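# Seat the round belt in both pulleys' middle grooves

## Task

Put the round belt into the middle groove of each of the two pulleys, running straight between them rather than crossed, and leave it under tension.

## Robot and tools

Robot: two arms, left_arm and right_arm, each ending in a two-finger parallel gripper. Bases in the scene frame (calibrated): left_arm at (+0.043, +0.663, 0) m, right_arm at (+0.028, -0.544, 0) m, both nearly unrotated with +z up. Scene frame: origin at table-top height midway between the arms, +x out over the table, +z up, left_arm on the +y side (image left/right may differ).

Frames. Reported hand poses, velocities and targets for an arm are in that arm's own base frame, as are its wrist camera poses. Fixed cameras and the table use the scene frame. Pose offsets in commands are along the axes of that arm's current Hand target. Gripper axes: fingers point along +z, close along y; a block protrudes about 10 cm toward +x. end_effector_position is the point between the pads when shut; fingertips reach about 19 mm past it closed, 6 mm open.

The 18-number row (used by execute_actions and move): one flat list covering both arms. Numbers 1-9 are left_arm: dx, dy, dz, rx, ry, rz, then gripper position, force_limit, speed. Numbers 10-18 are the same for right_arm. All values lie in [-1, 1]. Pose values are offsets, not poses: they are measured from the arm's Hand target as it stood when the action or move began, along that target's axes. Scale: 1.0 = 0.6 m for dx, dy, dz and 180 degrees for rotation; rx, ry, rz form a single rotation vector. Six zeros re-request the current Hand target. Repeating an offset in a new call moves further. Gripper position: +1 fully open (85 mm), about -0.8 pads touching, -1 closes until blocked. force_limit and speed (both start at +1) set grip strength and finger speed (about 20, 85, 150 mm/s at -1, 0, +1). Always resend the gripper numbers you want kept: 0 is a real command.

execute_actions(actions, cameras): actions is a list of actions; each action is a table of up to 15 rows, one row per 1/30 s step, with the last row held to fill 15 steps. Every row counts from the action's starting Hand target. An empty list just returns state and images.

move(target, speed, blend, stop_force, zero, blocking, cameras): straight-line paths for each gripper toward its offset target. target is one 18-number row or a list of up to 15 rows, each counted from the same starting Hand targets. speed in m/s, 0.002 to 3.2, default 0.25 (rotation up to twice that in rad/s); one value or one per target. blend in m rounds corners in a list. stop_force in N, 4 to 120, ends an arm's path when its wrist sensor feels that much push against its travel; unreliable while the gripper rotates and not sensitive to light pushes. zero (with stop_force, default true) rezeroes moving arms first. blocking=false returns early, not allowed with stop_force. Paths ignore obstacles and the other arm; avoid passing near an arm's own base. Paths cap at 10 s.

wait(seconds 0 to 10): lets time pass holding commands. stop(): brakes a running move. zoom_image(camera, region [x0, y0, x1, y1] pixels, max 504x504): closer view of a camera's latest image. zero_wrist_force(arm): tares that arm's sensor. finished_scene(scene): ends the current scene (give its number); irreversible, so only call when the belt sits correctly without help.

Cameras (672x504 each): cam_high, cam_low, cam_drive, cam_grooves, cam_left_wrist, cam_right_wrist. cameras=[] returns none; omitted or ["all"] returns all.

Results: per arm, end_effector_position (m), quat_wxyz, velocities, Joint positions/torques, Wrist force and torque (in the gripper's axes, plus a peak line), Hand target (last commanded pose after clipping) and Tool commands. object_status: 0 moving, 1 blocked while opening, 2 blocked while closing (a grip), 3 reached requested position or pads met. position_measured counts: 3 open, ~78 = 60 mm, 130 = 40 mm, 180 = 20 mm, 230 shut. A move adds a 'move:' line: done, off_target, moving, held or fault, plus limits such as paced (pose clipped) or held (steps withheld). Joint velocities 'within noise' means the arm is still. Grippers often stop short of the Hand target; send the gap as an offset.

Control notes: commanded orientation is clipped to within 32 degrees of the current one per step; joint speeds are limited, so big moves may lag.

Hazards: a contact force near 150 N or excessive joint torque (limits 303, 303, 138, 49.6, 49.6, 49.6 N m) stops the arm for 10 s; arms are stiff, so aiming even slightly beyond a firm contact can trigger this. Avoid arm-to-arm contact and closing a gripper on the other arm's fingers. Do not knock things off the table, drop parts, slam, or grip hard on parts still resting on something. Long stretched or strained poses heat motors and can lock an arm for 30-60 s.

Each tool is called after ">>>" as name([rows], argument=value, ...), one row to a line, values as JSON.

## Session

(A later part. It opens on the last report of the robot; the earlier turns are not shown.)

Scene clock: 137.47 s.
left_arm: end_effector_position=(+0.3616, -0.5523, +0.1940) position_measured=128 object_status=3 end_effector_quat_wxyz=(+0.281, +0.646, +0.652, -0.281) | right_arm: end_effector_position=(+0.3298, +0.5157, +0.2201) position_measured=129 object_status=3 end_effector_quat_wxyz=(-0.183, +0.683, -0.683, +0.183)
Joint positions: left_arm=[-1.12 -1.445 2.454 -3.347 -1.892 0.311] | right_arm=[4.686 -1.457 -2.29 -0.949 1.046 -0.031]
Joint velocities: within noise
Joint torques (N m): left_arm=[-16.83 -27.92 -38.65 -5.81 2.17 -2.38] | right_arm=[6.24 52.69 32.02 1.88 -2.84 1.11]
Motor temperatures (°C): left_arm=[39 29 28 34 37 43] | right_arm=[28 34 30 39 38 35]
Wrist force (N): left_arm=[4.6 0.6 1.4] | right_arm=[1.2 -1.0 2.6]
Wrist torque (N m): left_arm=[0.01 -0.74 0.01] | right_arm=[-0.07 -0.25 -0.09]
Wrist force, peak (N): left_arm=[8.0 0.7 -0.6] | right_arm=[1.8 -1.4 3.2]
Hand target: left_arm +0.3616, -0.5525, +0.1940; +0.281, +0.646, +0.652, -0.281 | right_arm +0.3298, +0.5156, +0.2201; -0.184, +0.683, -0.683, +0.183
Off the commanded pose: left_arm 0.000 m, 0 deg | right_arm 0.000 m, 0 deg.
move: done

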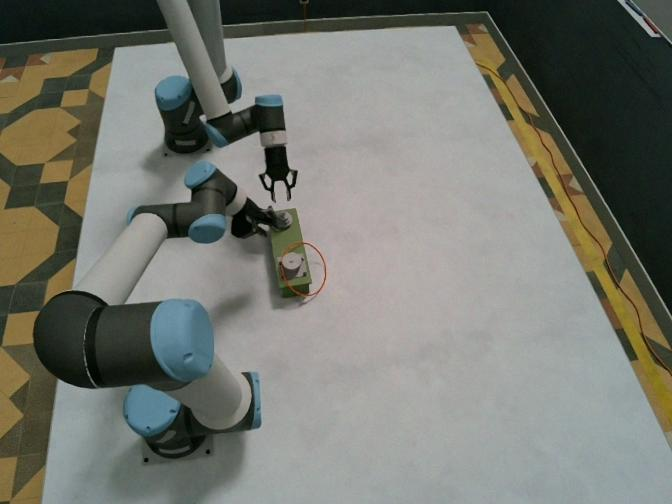

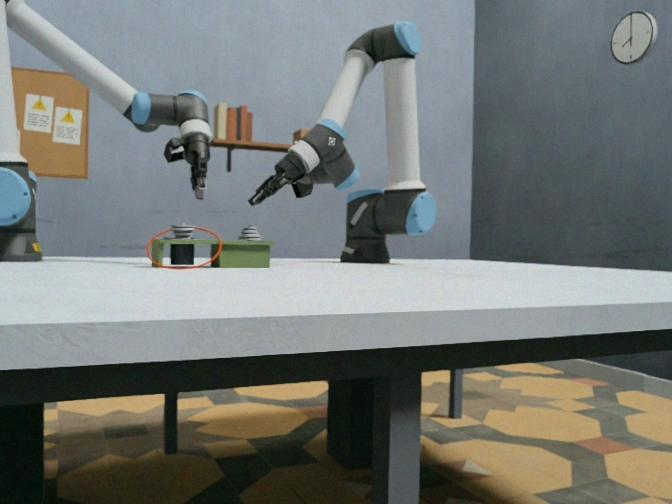

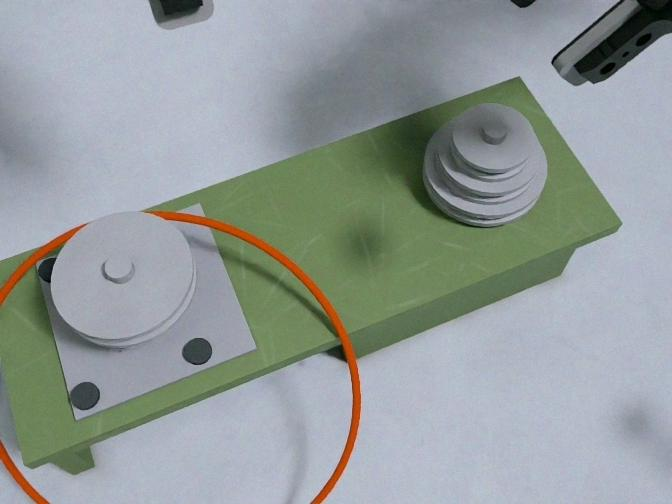

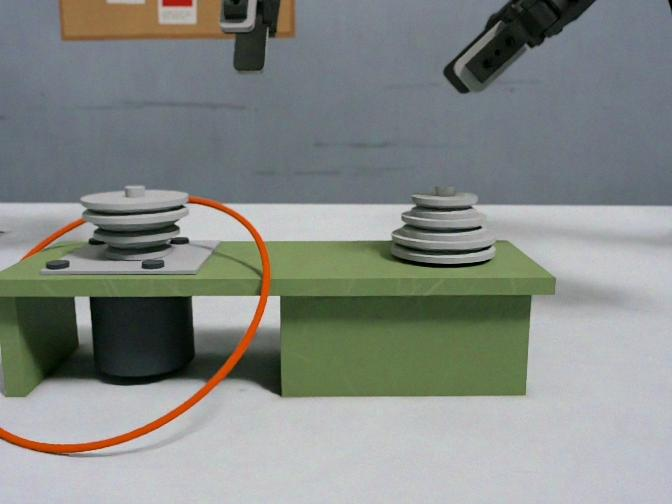

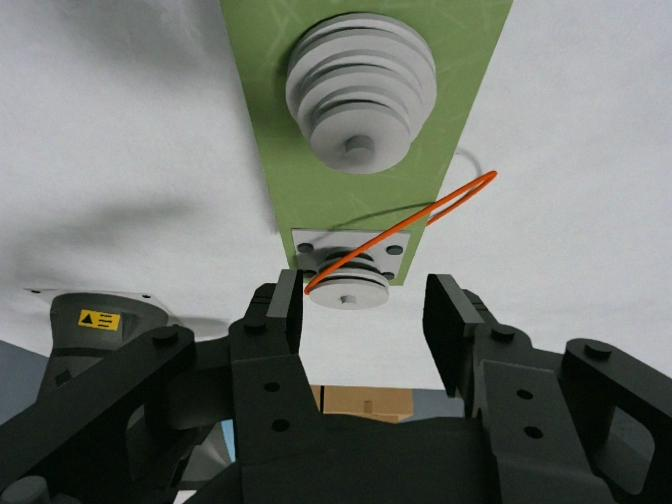

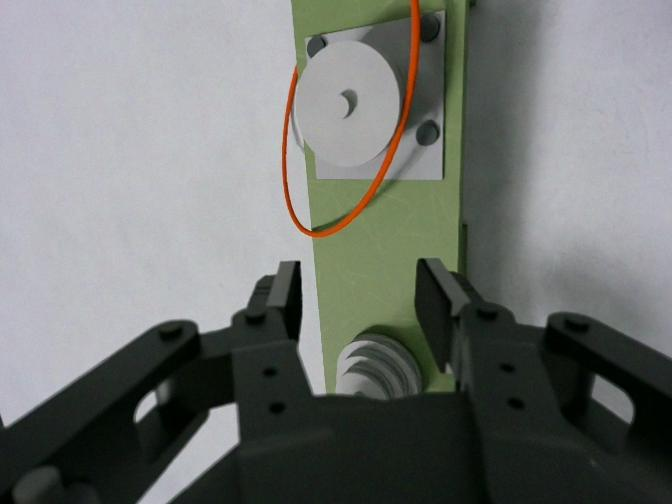

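>>> move(target=[-0.1377,0.0473,0.1,-0.203,0.203,-0.467,0,-0.3,-0.5,0.2,0.049,-0.182,0,0,0,0,-0.3,-0.5], speed=0.3)

Scene clock: 141.97 s.
left_arm: end_effector_position=(+0.3909, -0.6524, +0.2132) position_measured=128 object_status=3 end_effector_quat_wxyz=(+0.000, +0.000, +1.000, -0.001) | right_arm: end_effector_position=(+0.2497, +0.3955, +0.2999) position_measured=129 object_status=3 end_effector_quat_wxyz=(-0.184, +0.683, -0.683, +0.183)
Joint positions: left_arm=[-1.262 -1.367 1.886 -2.091 -1.572 -1.263] | right_arm=[4.886 -1.064 -2.359 -1.388 1.055 0.2]
Joint velocities: within noise
Joint torques (N m): left_arm=[-14.65 -79.18 -43.65 -2.19 1.42 -2.79] | right_arm=[-0.22 -2.85 40.34 5.41 -1.76 -2.33]
Motor temperatures (°C): left_arm=[39 29 28 34 37 43] | right_arm=[28 34 30 39 38 35]
Wrist force (N): left_arm=[2.7 -0.1 1.3] | right_arm=[1.0 -1.1 2.6]
Wrist torque (N m): left_arm=[-0.04 -0.47 0.00] | right_arm=[-0.11 -0.19 -0.14]
Wrist force, peak (N): left_arm=[5.5 0.7 1.6] | right_arm=[1.5 -1.5 3.3]
Hand target: left_arm +0.3908, -0.6525, +0.2133; +0.000, +0.000, +1.000, -0.001 | right_arm +0.2497, +0.3955, +0.2999; -0.184, +0.683, -0.683, +0.183
Off the commanded pose: left_arm 0.000 m, 0 deg | right_arm 0.000 m, 0 deg.
move: done

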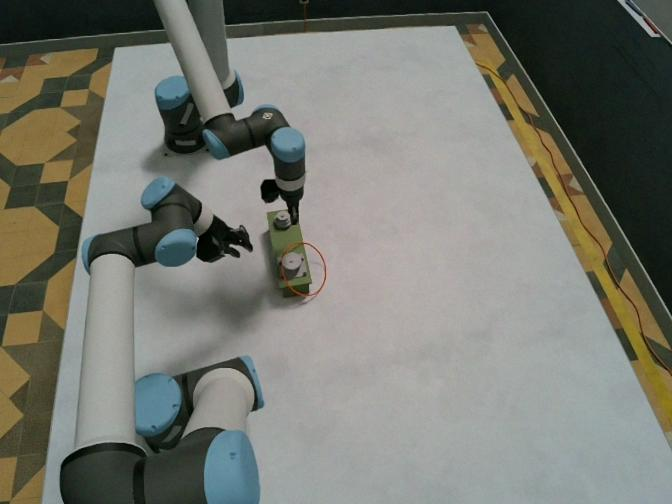

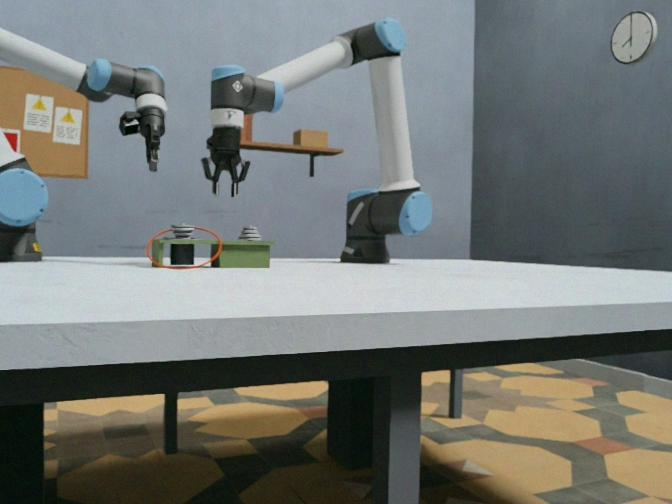

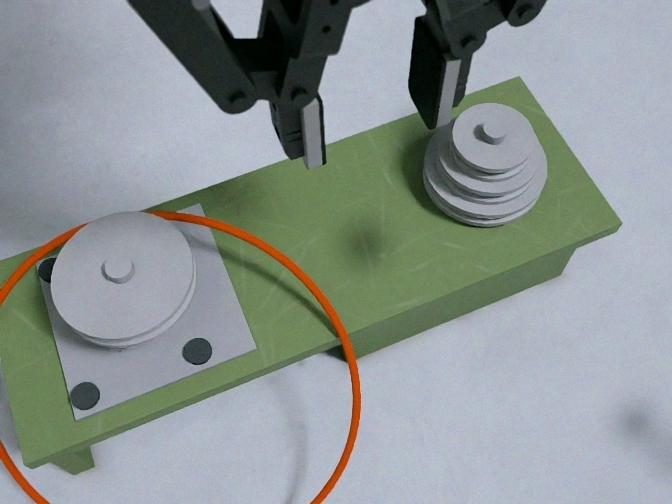

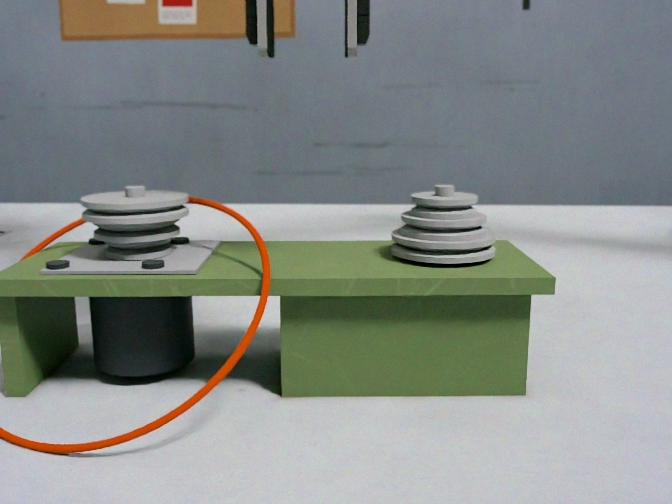

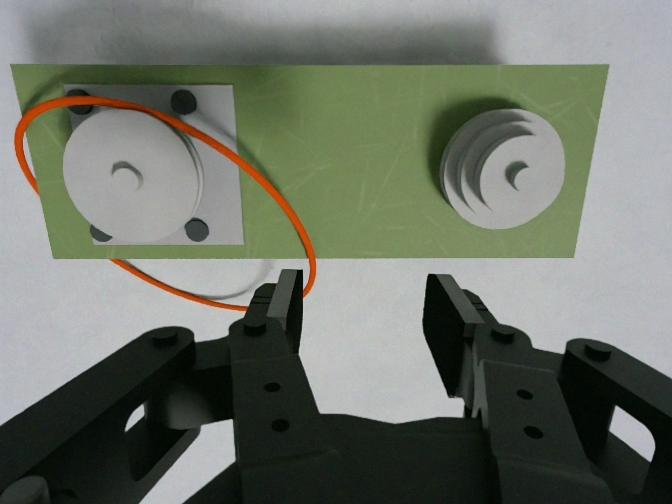

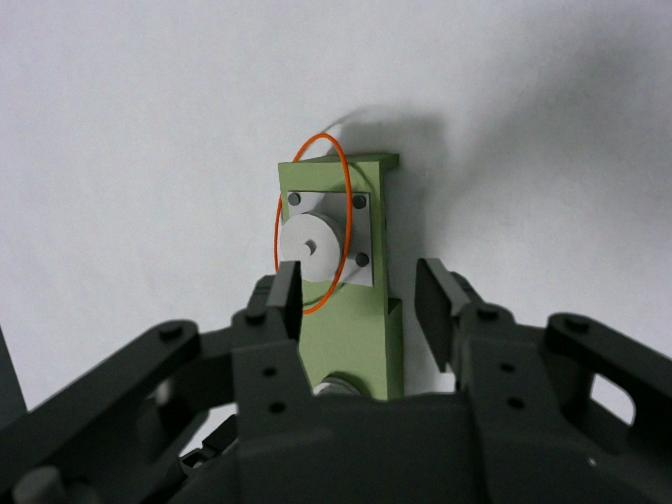

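>>> move([
  [-0.0153,-0.0425,0.1,0,0,0,0,-0.3,-0.5,0,0,0,0,0,0,0,-0.3,-0.5],
  [-0.0153,-0.0425,0.1955,0,0,0,0,-0.3,-0.5,0,0,0,0,0,0,0,-0.3,-0.5],
], speed=0.1, stop_force=10, cameras=["cam_drive","cam_grooves","cam_left_wrist"])

Scene clock: 144.73 s.
left_arm: end_effector_position=(+0.4000, -0.6782, +0.0960) position_measured=128 object_status=3 end_effector_quat_wxyz=(+0.000, +0.000, +1.000, -0.001) | right_arm: end_effector_position=(+0.2497, +0.3955, +0.2999) position_measured=129 object_status=3 end_effector_quat_wxyz=(-0.184, +0.683, -0.683, +0.183)
Joint positions: left_arm=[-1.261 -1.211 1.925 -2.286 -1.572 -1.262] | right_arm=[4.886 -1.064 -2.359 -1.388 1.055 0.199]
Joint velocities: within noise
Joint torques (N m): left_arm=[-15.62 -95.26 -47.97 -6.1 1.15 -1.76] | right_arm=[-5.64 -10.48 50.09 2.09 -4.46 -2.47]
Motor temperatures (°C): left_arm=[39 29 28 34 37 43] | right_arm=[28 34 30 39 38 35]
Wrist force (N): left_arm=[2.7 -0.1 1.6] | right_arm=[1.1 -1.1 2.9]
Wrist torque (N m): left_arm=[-0.03 -0.47 0.02] | right_arm=[-0.12 -0.21 -0.14]
Wrist force, peak (N): left_arm=[2.8 -0.1 3.5] | right_arm=[1.2 -1.4 3.2]
Hand target: left_arm +0.4000, -0.6782, +0.0960; +0.000, +0.000, +1.000, -0.001 | right_arm +0.2497, +0.3955, +0.2999; -0.184, +0.683, -0.683, +0.183
Off the commanded pose: left_arm 0.000 m, 0 deg | right_arm 0.000 m, 0 deg.
move: done
Images, in order (width x height): cam_drive 672x504, cam_grooves 672x504, cam_left_wrist 672x504.

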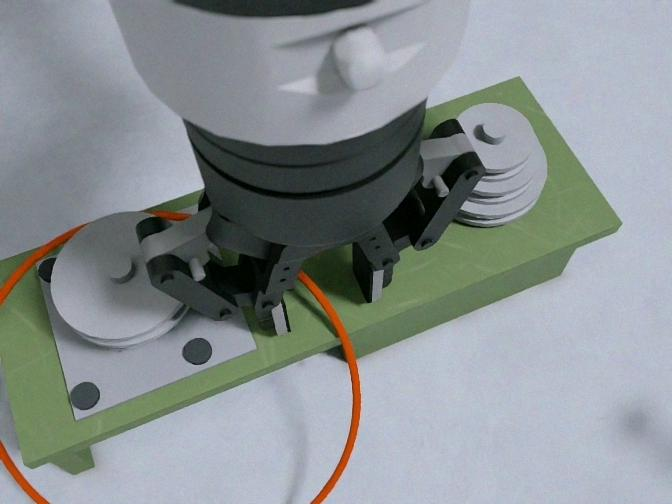

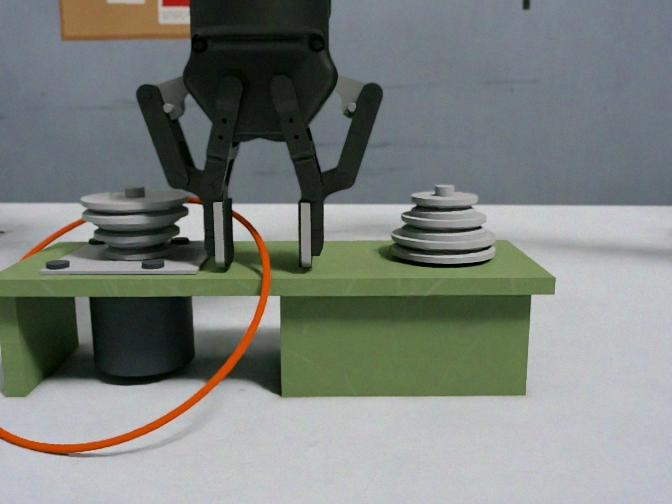

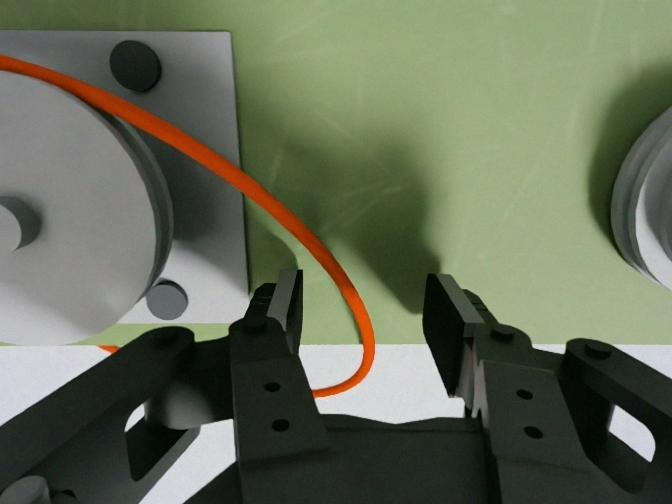

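>>> move(target=[0,0,0,0,0,0,-1,-0.2,-0.7,0,0,0,0,0,0,0,-0.3,-0.5], cameras=["cam_left_wrist"])

>>> move(target=[0.055,0.01,-0.07,0,0,0,-1,-0.2,-0.7,0,0,0,0,0,0,0,-0.3,-0.5], speed=0.08)

Scene clock: 146.00 s.
left_arm: end_effector_position=(+0.4000, -0.6782, +0.0960) position_measured=223 object_status=2 end_effector_quat_wxyz=(+0.000, +0.000, +1.000, -0.001) | right_arm: end_effector_position=(+0.2497, +0.3955, +0.2999) position_measured=129 object_status=3 end_effector_quat_wxyz=(-0.184, +0.683, -0.683, +0.183)
Joint positions: left_arm=[-1.261 -1.211 1.925 -2.286 -1.572 -1.262] | right_arm=[4.886 -1.064 -2.359 -1.388 1.055 0.199]
Joint velocities: within noise
Joint torques (N m): left_arm=[-12.97 -95.12 -44.84 -5.5 0.74 -2.14] | right_arm=[-3.29 -9.95 49.62 2.64 -3.93 -2.29]
Motor temperatures (°C): left_arm=[39 29 28 34 37 43] | right_arm=[28 34 30 39 38 35]
Wrist force (N): left_arm=[2.8 -0.2 1.4] | right_arm=[1.2 -0.8 2.8]
Wrist torque (N m): left_arm=[-0.05 -0.49 0.01] | right_arm=[-0.06 -0.22 -0.14]
Wrist force, peak (N): left_arm=[2.7 -0.2 1.7] | right_arm=[1.2 -1.3 3.1]
Hand target: left_arm +0.4000, -0.6782, +0.0960; +0.000, +0.000, +1.000, -0.001 | right_arm +0.2497, +0.3955, +0.2999; -0.184, +0.683, -0.683, +0.183
Off the commanded pose: left_arm 0.000 m, 0 deg | right_arm 0.000 m, 0 deg.
move: done
Images, in order (width x height): cam_left_wrist 672x504.

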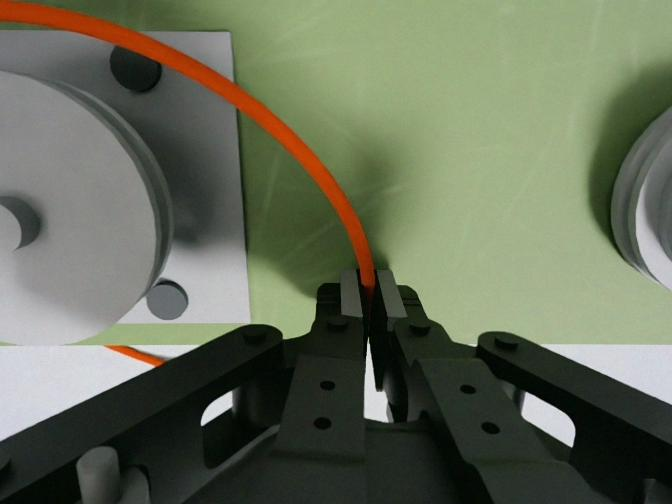

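Scene clock: 147.00 s.
left_arm: end_effector_position=(+0.3669, -0.6721, +0.1380) position_measured=223 object_status=2 end_effector_quat_wxyz=(+0.000, +0.000, +1.000, -0.001) | right_arm: end_effector_position=(+0.2497, +0.3955, +0.2999) position_measured=129 object_status=3 end_effector_quat_wxyz=(-0.184, +0.683, -0.683, +0.183)
Joint positions: left_arm=[-1.3 -1.287 1.94 -2.225 -1.572 -1.301] | right_arm=[4.886 -1.064 -2.359 -1.388 1.055 0.199]
Joint velocities: within noise
Joint torques (N m): left_arm=[17.39 -44.97 -39.87 -6.47 1.95 2.06] | right_arm=[-3.74 -10.09 49.05 2.96 -3.5 -2.03]
Motor temperatures (°C): left_arm=[39 29 28 34 37 43] | right_arm=[28 34 30 39 38 35]
Wrist force (N): left_arm=[2.7 -0.3 1.6] | right_arm=[1.0 -1.2 2.6]
Wrist torque (N m): left_arm=[-0.04 -0.52 0.01] | right_arm=[-0.13 -0.18 -0.14]
Wrist force, peak (N): left_arm=[3.5 -0.1 0.7] | right_arm=[1.3 -1.2 3.0]
Hand target: left_arm +0.3670, -0.6721, +0.1380; +0.000, +0.000, +1.000, -0.001 | right_arm +0.2497, +0.3955, +0.2999; -0.184, +0.683, -0.683, +0.183
Off the commanded pose: left_arm 0.000 m, 0 deg | right_arm 0.000 m, 0 deg.
move: done

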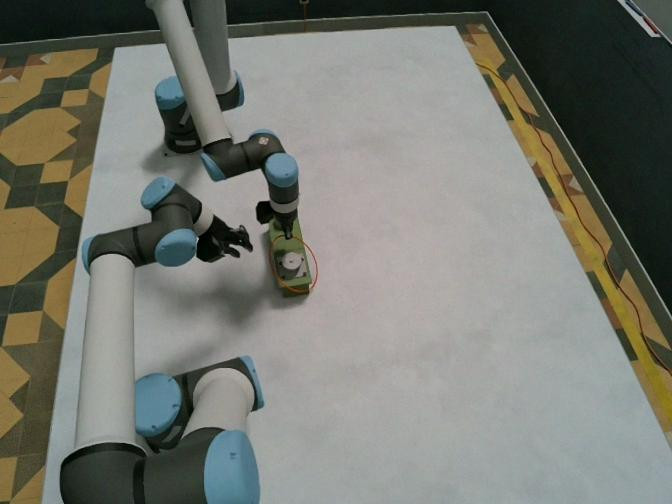

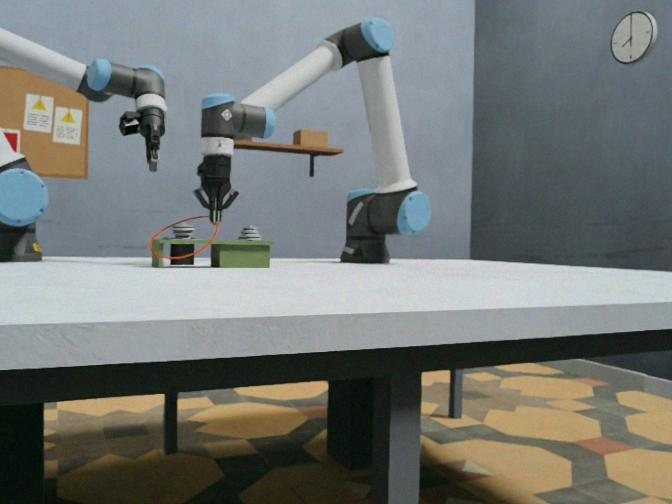

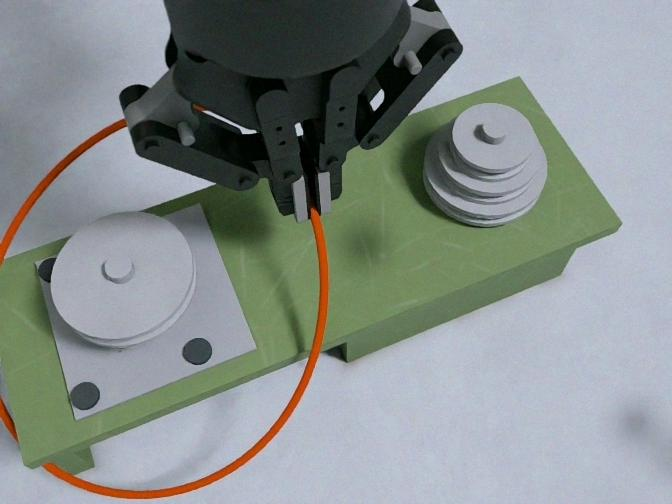

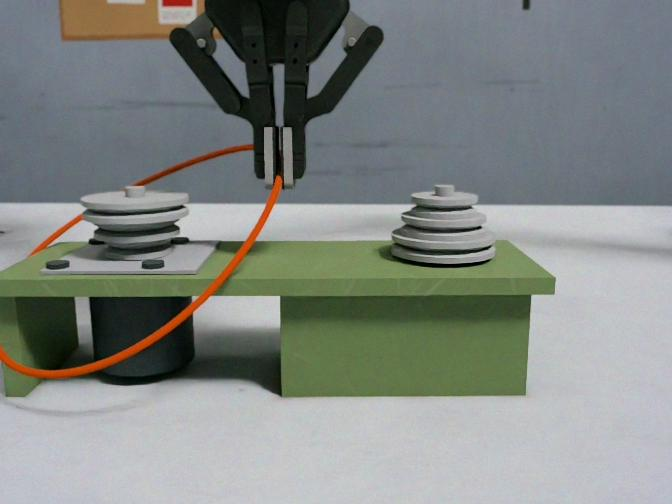

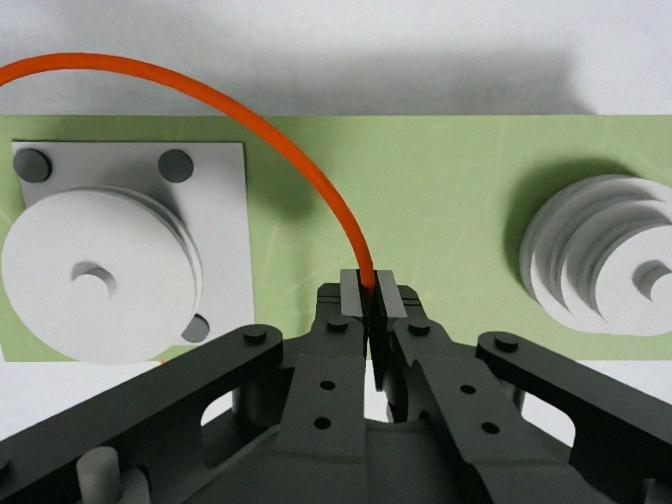

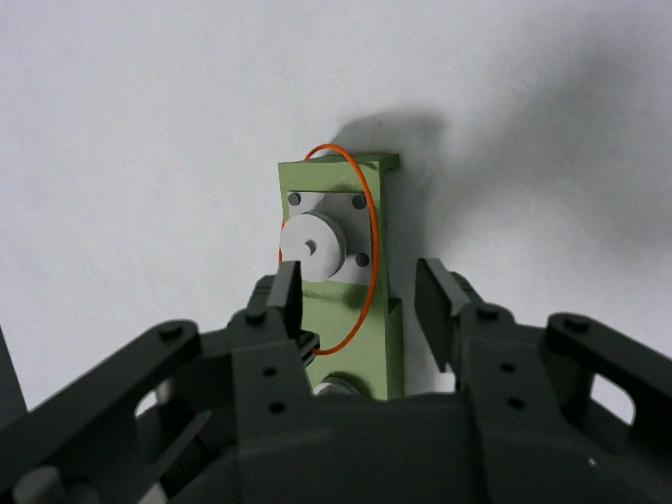

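>>> move(target=[0,0,0,0.139,-0.111,0,-1,-0.2,-0.7,0,0,0,0,0,0,0,-0.3,-0.5], speed=0.12, cameras=["cam_drive","cam_grooves","cam_left_wrist"])

Scene clock: 149.97 s.
left_arm: end_effector_position=(+0.3669, -0.6721, +0.1378) position_measured=223 object_status=2 end_effector_quat_wxyz=(+0.172, +0.000, +0.961, -0.216) | right_arm: end_effector_position=(+0.2497, +0.3955, +0.2999) position_measured=129 object_status=3 end_effector_quat_wxyz=(-0.184, +0.683, -0.683, +0.183)
Joint positions: left_arm=[-1.399 -1.335 2.258 -2.996 -1.313 -1.334] | right_arm=[4.886 -1.064 -2.359 -1.388 1.055 0.199]
Joint velocities: within noise
Joint torques (N m): left_arm=[17.57 -72.73 -43.25 -7.6 -0.9 -1.11] | right_arm=[-2.36 -10.5 46.73 4.14 -2.98 -2.3]
Motor temperatures (°C): left_arm=[39 29 28 34 37 43] | right_arm=[28 34 30 39 38 35]
Wrist force (N): left_arm=[3.8 1.3 0.9] | right_arm=[1.6 -1.4 2.2]
Wrist torque (N m): left_arm=[0.18 -0.65 -0.02] | right_arm=[-0.16 -0.28 -0.14]
Wrist force, peak (N): left_arm=[4.1 1.8 0.7] | right_arm=[1.4 -1.2 3.0]
Hand target: left_arm +0.3670, -0.6721, +0.1380; +0.172, -0.001, +0.961, -0.216 | right_arm +0.2497, +0.3955, +0.2999; -0.184, +0.683, -0.683, +0.183
Off the commanded pose: left_arm 0.000 m, 0 deg | right_arm 0.000 m, 0 deg.
move: done
Images, in order (width x height): cam_drive 672x504, cam_grooves 672x504, cam_left_wrist 672x504.

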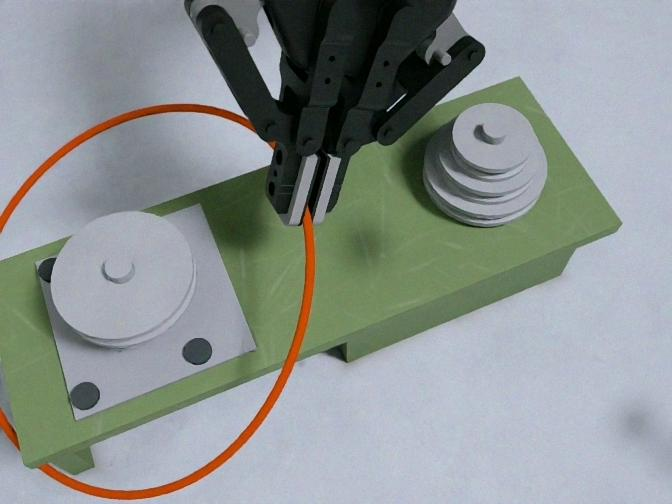

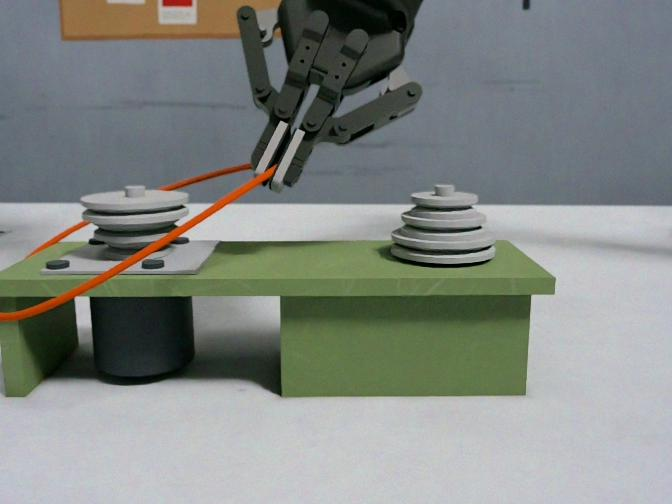

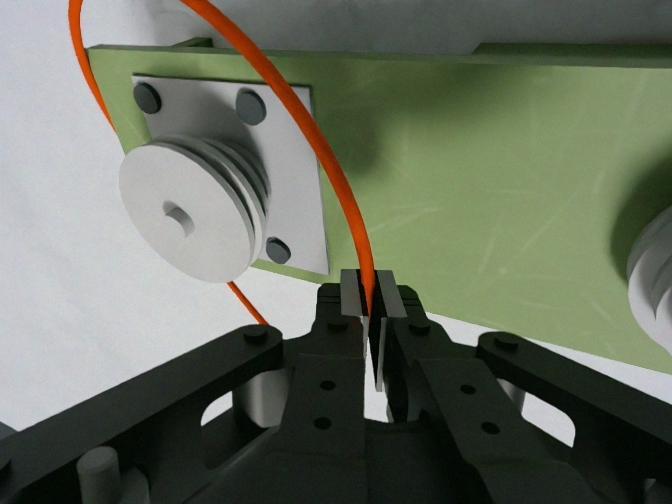

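>>> move(target=[0,0,0,0.104,-0.008,-0.037,-1,-0.2,-0.7,0,0,0,0,0,0,0,-0.3,-0.5], speed=0.12, cameras=["cam_drive","cam_grooves","cam_left_wrist","cam_high"])

>>> zoom_image(camera="cam_high", region=[230, 180, 390, 310])

Scene clock: 152.03 s.
left_arm: end_effector_position=(+0.3670, -0.6720, +0.1378) position_measured=223 object_status=2 end_effector_quat_wxyz=(+0.169, -0.031, +0.909, -0.379) | right_arm: end_effector_position=(+0.2497, +0.3955, +0.2999) position_measured=129 object_status=3 end_effector_quat_wxyz=(-0.184, +0.683, -0.683, +0.183)
Joint positions: left_arm=[-1.374 -1.222 2.371 -3.559 -1.378 -1.356] | right_arm=[4.886 -1.064 -2.359 -1.388 1.055 0.199]
Joint velocities: within noise
Joint torques (N m): left_arm=[-11.19 -73.27 -35.66 -8.01 2.46 2.59] | right_arm=[-1.46 -8.63 45.04 4.71 -2.49 -2.04]
Motor temperatures (°C): left_arm=[39 29 28 34 37 43] | right_arm=[28 34 30 39 38 35]
Wrist force (N): left_arm=[3.0 1.9 0.3] | right_arm=[1.2 -1.3 2.6]
Wrist torque (N m): left_arm=[0.27 -0.51 -0.05] | right_arm=[-0.14 -0.21 -0.14]
Wrist force, peak (N): left_arm=[3.9 1.5 1.7] | right_arm=[1.4 -1.4 2.8]
Hand target: left_arm +0.3670, -0.6721, +0.1380; +0.169, -0.031, +0.909, -0.379 | right_arm +0.2497, +0.3955, +0.2999; -0.184, +0.683, -0.683, +0.183
Off the commanded pose: left_arm 0.000 m, 0 deg | right_arm 0.000 m, 0 deg.
move: done
Images, in order (width x height): cam_high 672x504, cam_drive 672x504, cam_grooves 672x504, cam_left_wrist 672x504.

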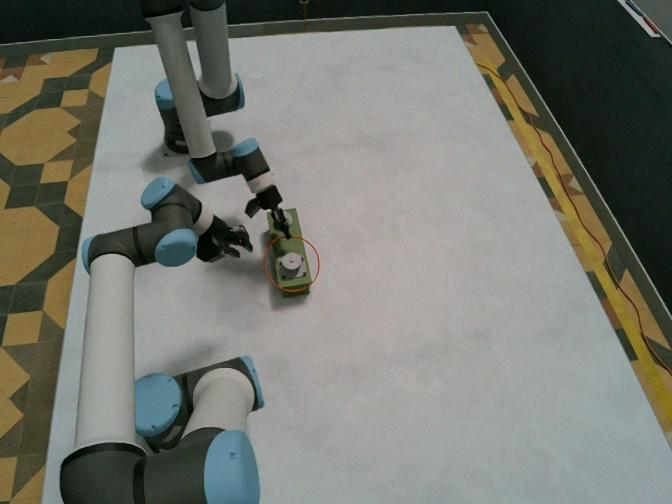

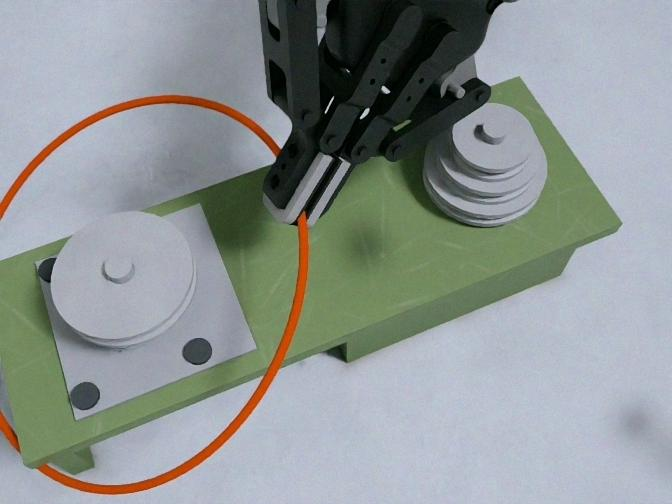

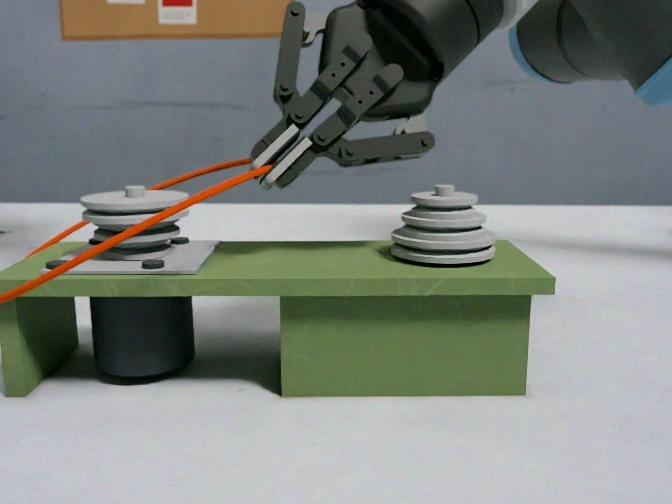

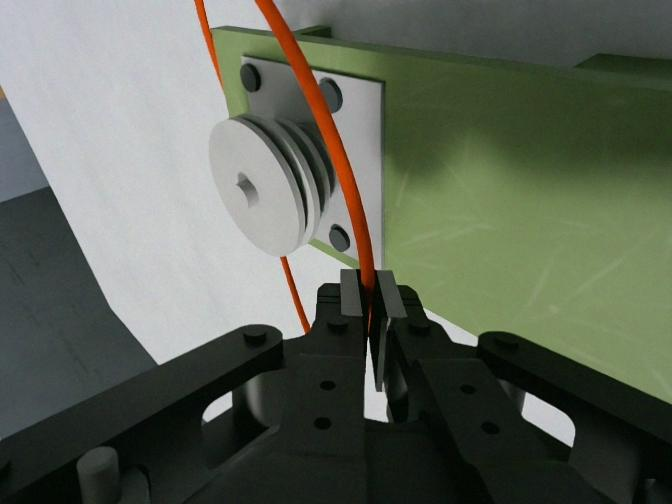

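Scaled by 3.150 from the camera's 672x504 image, which has a finer 960x720 frame.

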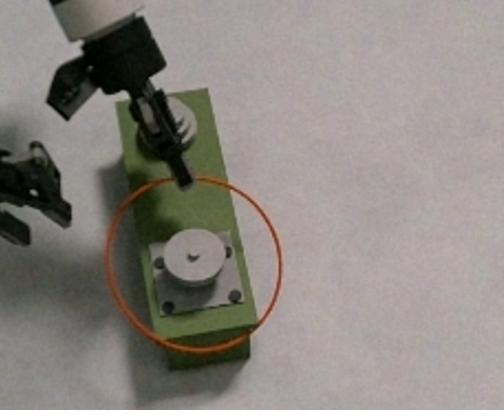

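>>> move([
  [-0.0199,-0.0489,-0.0458,0,0,0,-1,-0.2,-0.7,0,0,0,0,0,0,0,-0.3,-0.5],
  [-0.0337,0.0044,-0.0967,0,0,0,-1,-0.2,-0.7,0,0,0,0,0,0,0,-0.3,-0.5],
], speed=0.12, cameras=["cam_drive","cam_grooves","cam_low","cam_high"])

>>> zoom_image(camera="cam_high", region=[230, 180, 390, 310])

>>> zoom_image(camera="cam_low", region=[130, 170, 300, 290])

Scene clock: 153.47 s.
left_arm: end_effector_position=(+0.3671, -0.6271, +0.1800) position_measured=223 object_status=2 end_effector_quat_wxyz=(+0.169, -0.031, +0.909, -0.379) | right_arm: end_effector_position=(+0.2497, +0.3955, +0.2999) position_measured=129 object_status=3 end_effector_quat_wxyz=(-0.184, +0.683, -0.683, +0.183)
Joint positions: left_arm=[-1.356 -1.356 2.43 -3.487 -1.392 -1.343] | right_arm=[4.886 -1.064 -2.359 -1.388 1.055 0.199]
Joint velocities: within noise
Joint torques (N m): left_arm=[-15.61 -35.18 -29.09 -4.54 2.88 -2.32] | right_arm=[-0.97 -8.86 44.64 5.21 -1.79 -1.76]
Motor temperatures (°C): left_arm=[39 29 28 34 37 43] | right_arm=[28 34 30 39 38 35]
Wrist force (N): left_arm=[3.4 1.6 0.8] | right_arm=[0.9 -1.2 2.6]
Wrist torque (N m): left_arm=[0.26 -0.56 -0.07] | right_arm=[-0.13 -0.16 -0.14]
Wrist force, peak (N): left_arm=[4.0 3.9 1.8] | right_arm=[1.3 -1.7 2.9]
Hand target: left_arm +0.3670, -0.6271, +0.1799; +0.169, -0.031, +0.909, -0.379 | right_arm +0.2497, +0.3955, +0.2999; -0.184, +0.683, -0.683, +0.183
Off the commanded pose: left_arm 0.000 m, 0 deg | right_arm 0.000 m, 0 deg.
move: done
Images, in order (width x height): cam_high 672x504, cam_low 672x504, cam_drive 672x504, cam_grooves 672x504.

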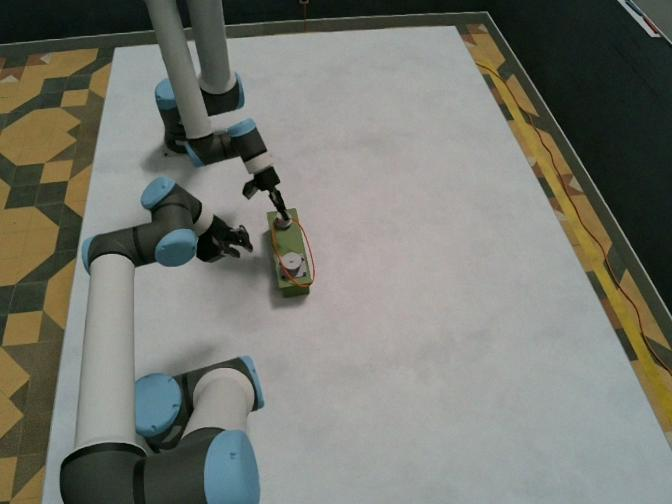

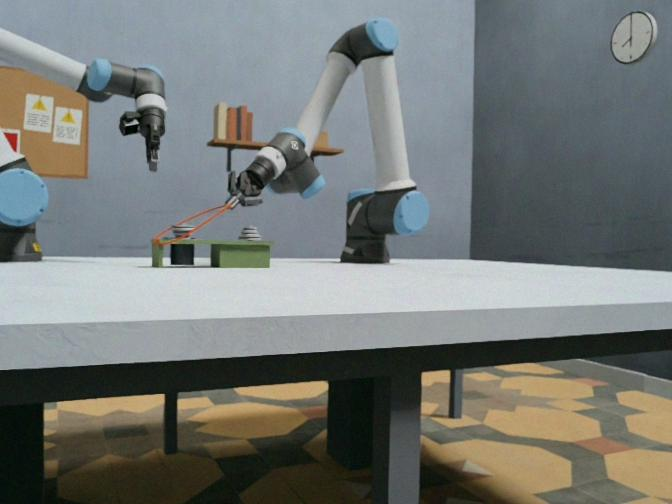

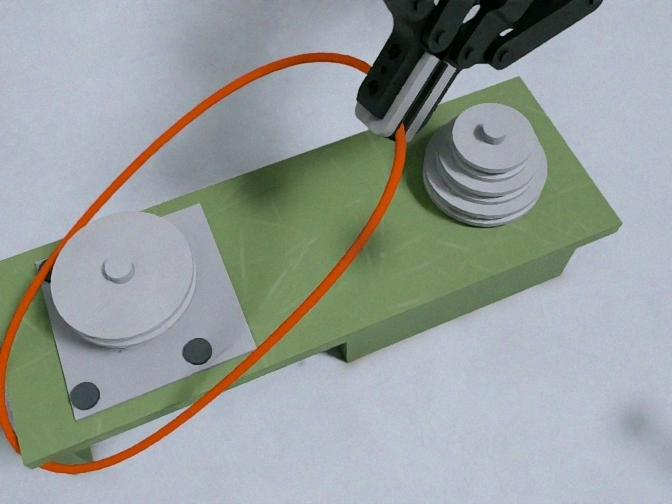

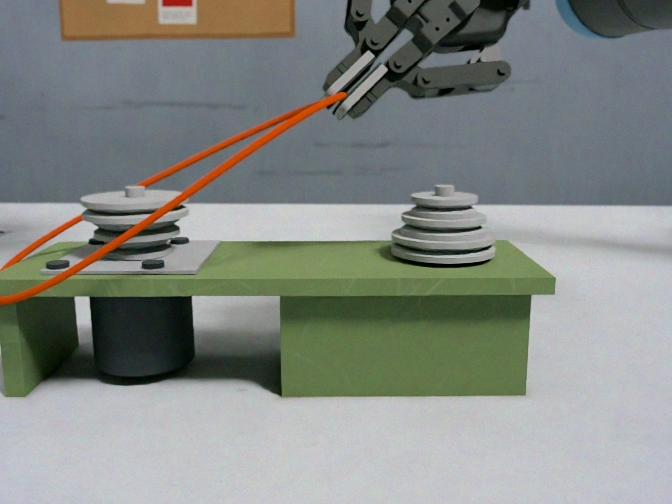

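Scaled by 3.150 from the camera's 672x504 image, which has a finer 960x720 frame.

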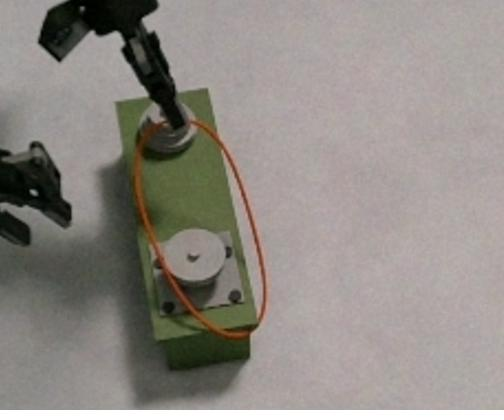

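Scaled by 2.965 from the camera's 672x504 image, which has a finer 960x720 frame.

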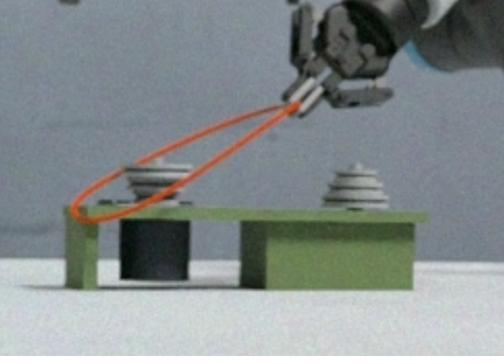

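>>> move([
  [-0.01,-0.082,-0.016,0,0,0,-1,-0.2,-0.7,0,0,0,0,0,0,0,-0.3,-0.5],
  [-0.033,0.015,-0.1,0,0,0,-1,-0.2,-0.7,0,0,0,0,0,0,0,-0.3,-0.5],
], speed=0.12, cameras=["cam_drive","cam_grooves","cam_low","cam_high"])

>>> zoom_image(camera="cam_low", region=[130, 170, 300, 290])

Scene clock: 155.10 s.
left_arm: end_effector_position=(+0.3665, -0.5763, +0.2186) position_measured=223 object_status=2 end_effector_quat_wxyz=(+0.169, -0.031, +0.909, -0.379) | right_arm: end_effector_position=(+0.2497, +0.3955, +0.2999) position_measured=129 object_status=3 end_effector_quat_wxyz=(-0.184, +0.683, -0.683, +0.183)
Joint positions: left_arm=[-1.332 -1.502 2.488 -3.402 -1.409 -1.327] | right_arm=[4.886 -1.064 -2.359 -1.388 1.055 0.199]
Joint velocities: within noise
Joint torques (N m): left_arm=[-3.89 -45.97 -23.76 -6.19 5.11 -2.69] | right_arm=[0.79 -7.5 42.23 5.81 -1.61 -1.81]
Motor temperatures (°C): left_arm=[39 29 28 34 37 43] | right_arm=[28 34 30 39 38 35]
Wrist force (N): left_arm=[8.5 -9.6 45.1] | right_arm=[1.1 -1.2 2.6]
Wrist torque (N m): left_arm=[0.54 -0.55 -0.11] | right_arm=[-0.13 -0.20 -0.14]
Wrist force, peak (N): left_arm=[9.0 -10.1 47.0] | right_arm=[1.1 -1.5 3.0]
Hand target: left_arm +0.3664, -0.5764, +0.2186; +0.169, -0.031, +0.909, -0.379 | right_arm +0.2497, +0.3955, +0.2999; -0.184, +0.683, -0.683, +0.183
Off the commanded pose: left_arm 0.000 m, 0 deg | right_arm 0.000 m, 0 deg.
move: done
Images, in order (width x height): cam_high 672x504, cam_low 672x504, cam_drive 672x504, cam_grooves 672x504.

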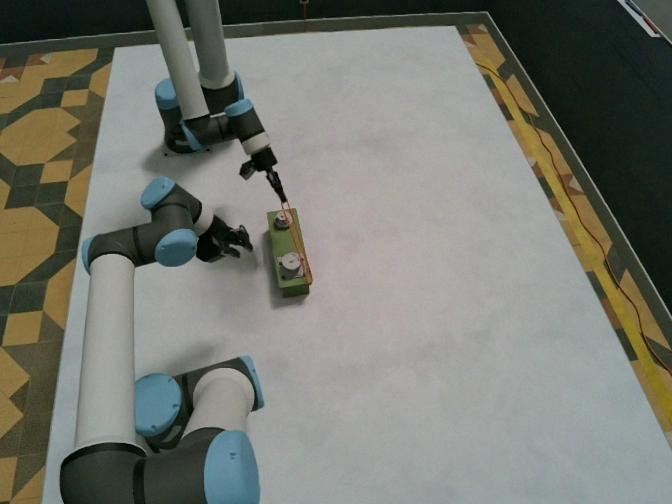

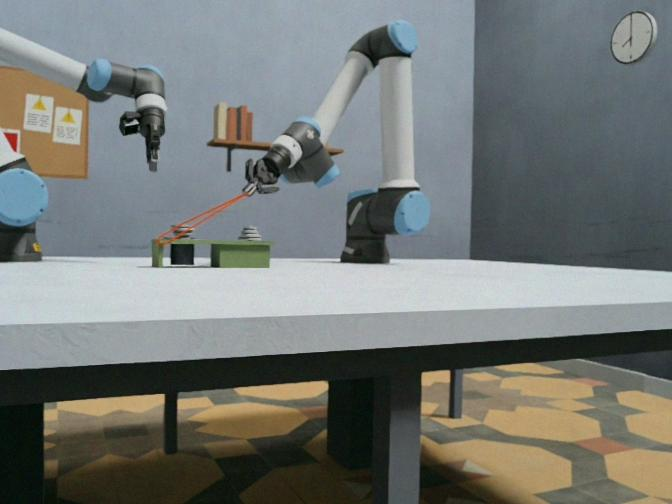

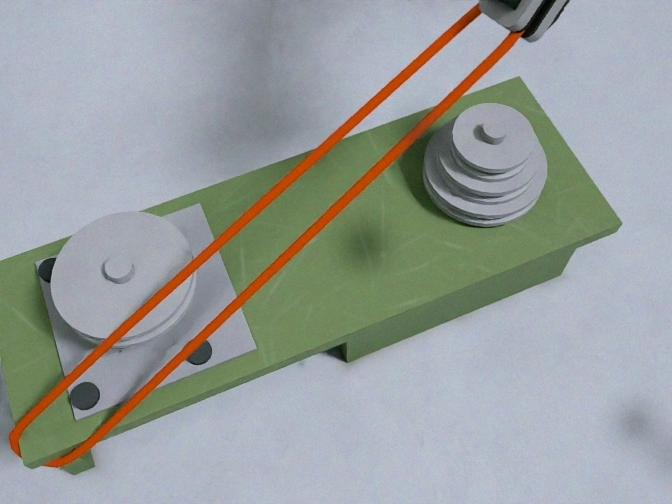

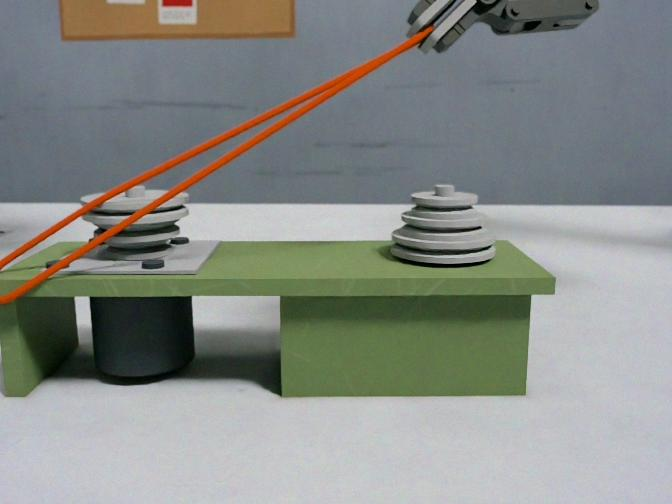

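Scaled by 2.965 from the camera's 672x504 image, which has a finer 960x720 frame.

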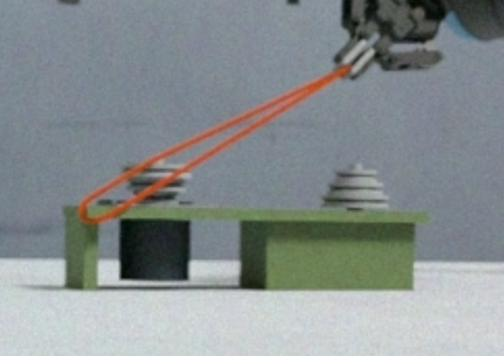

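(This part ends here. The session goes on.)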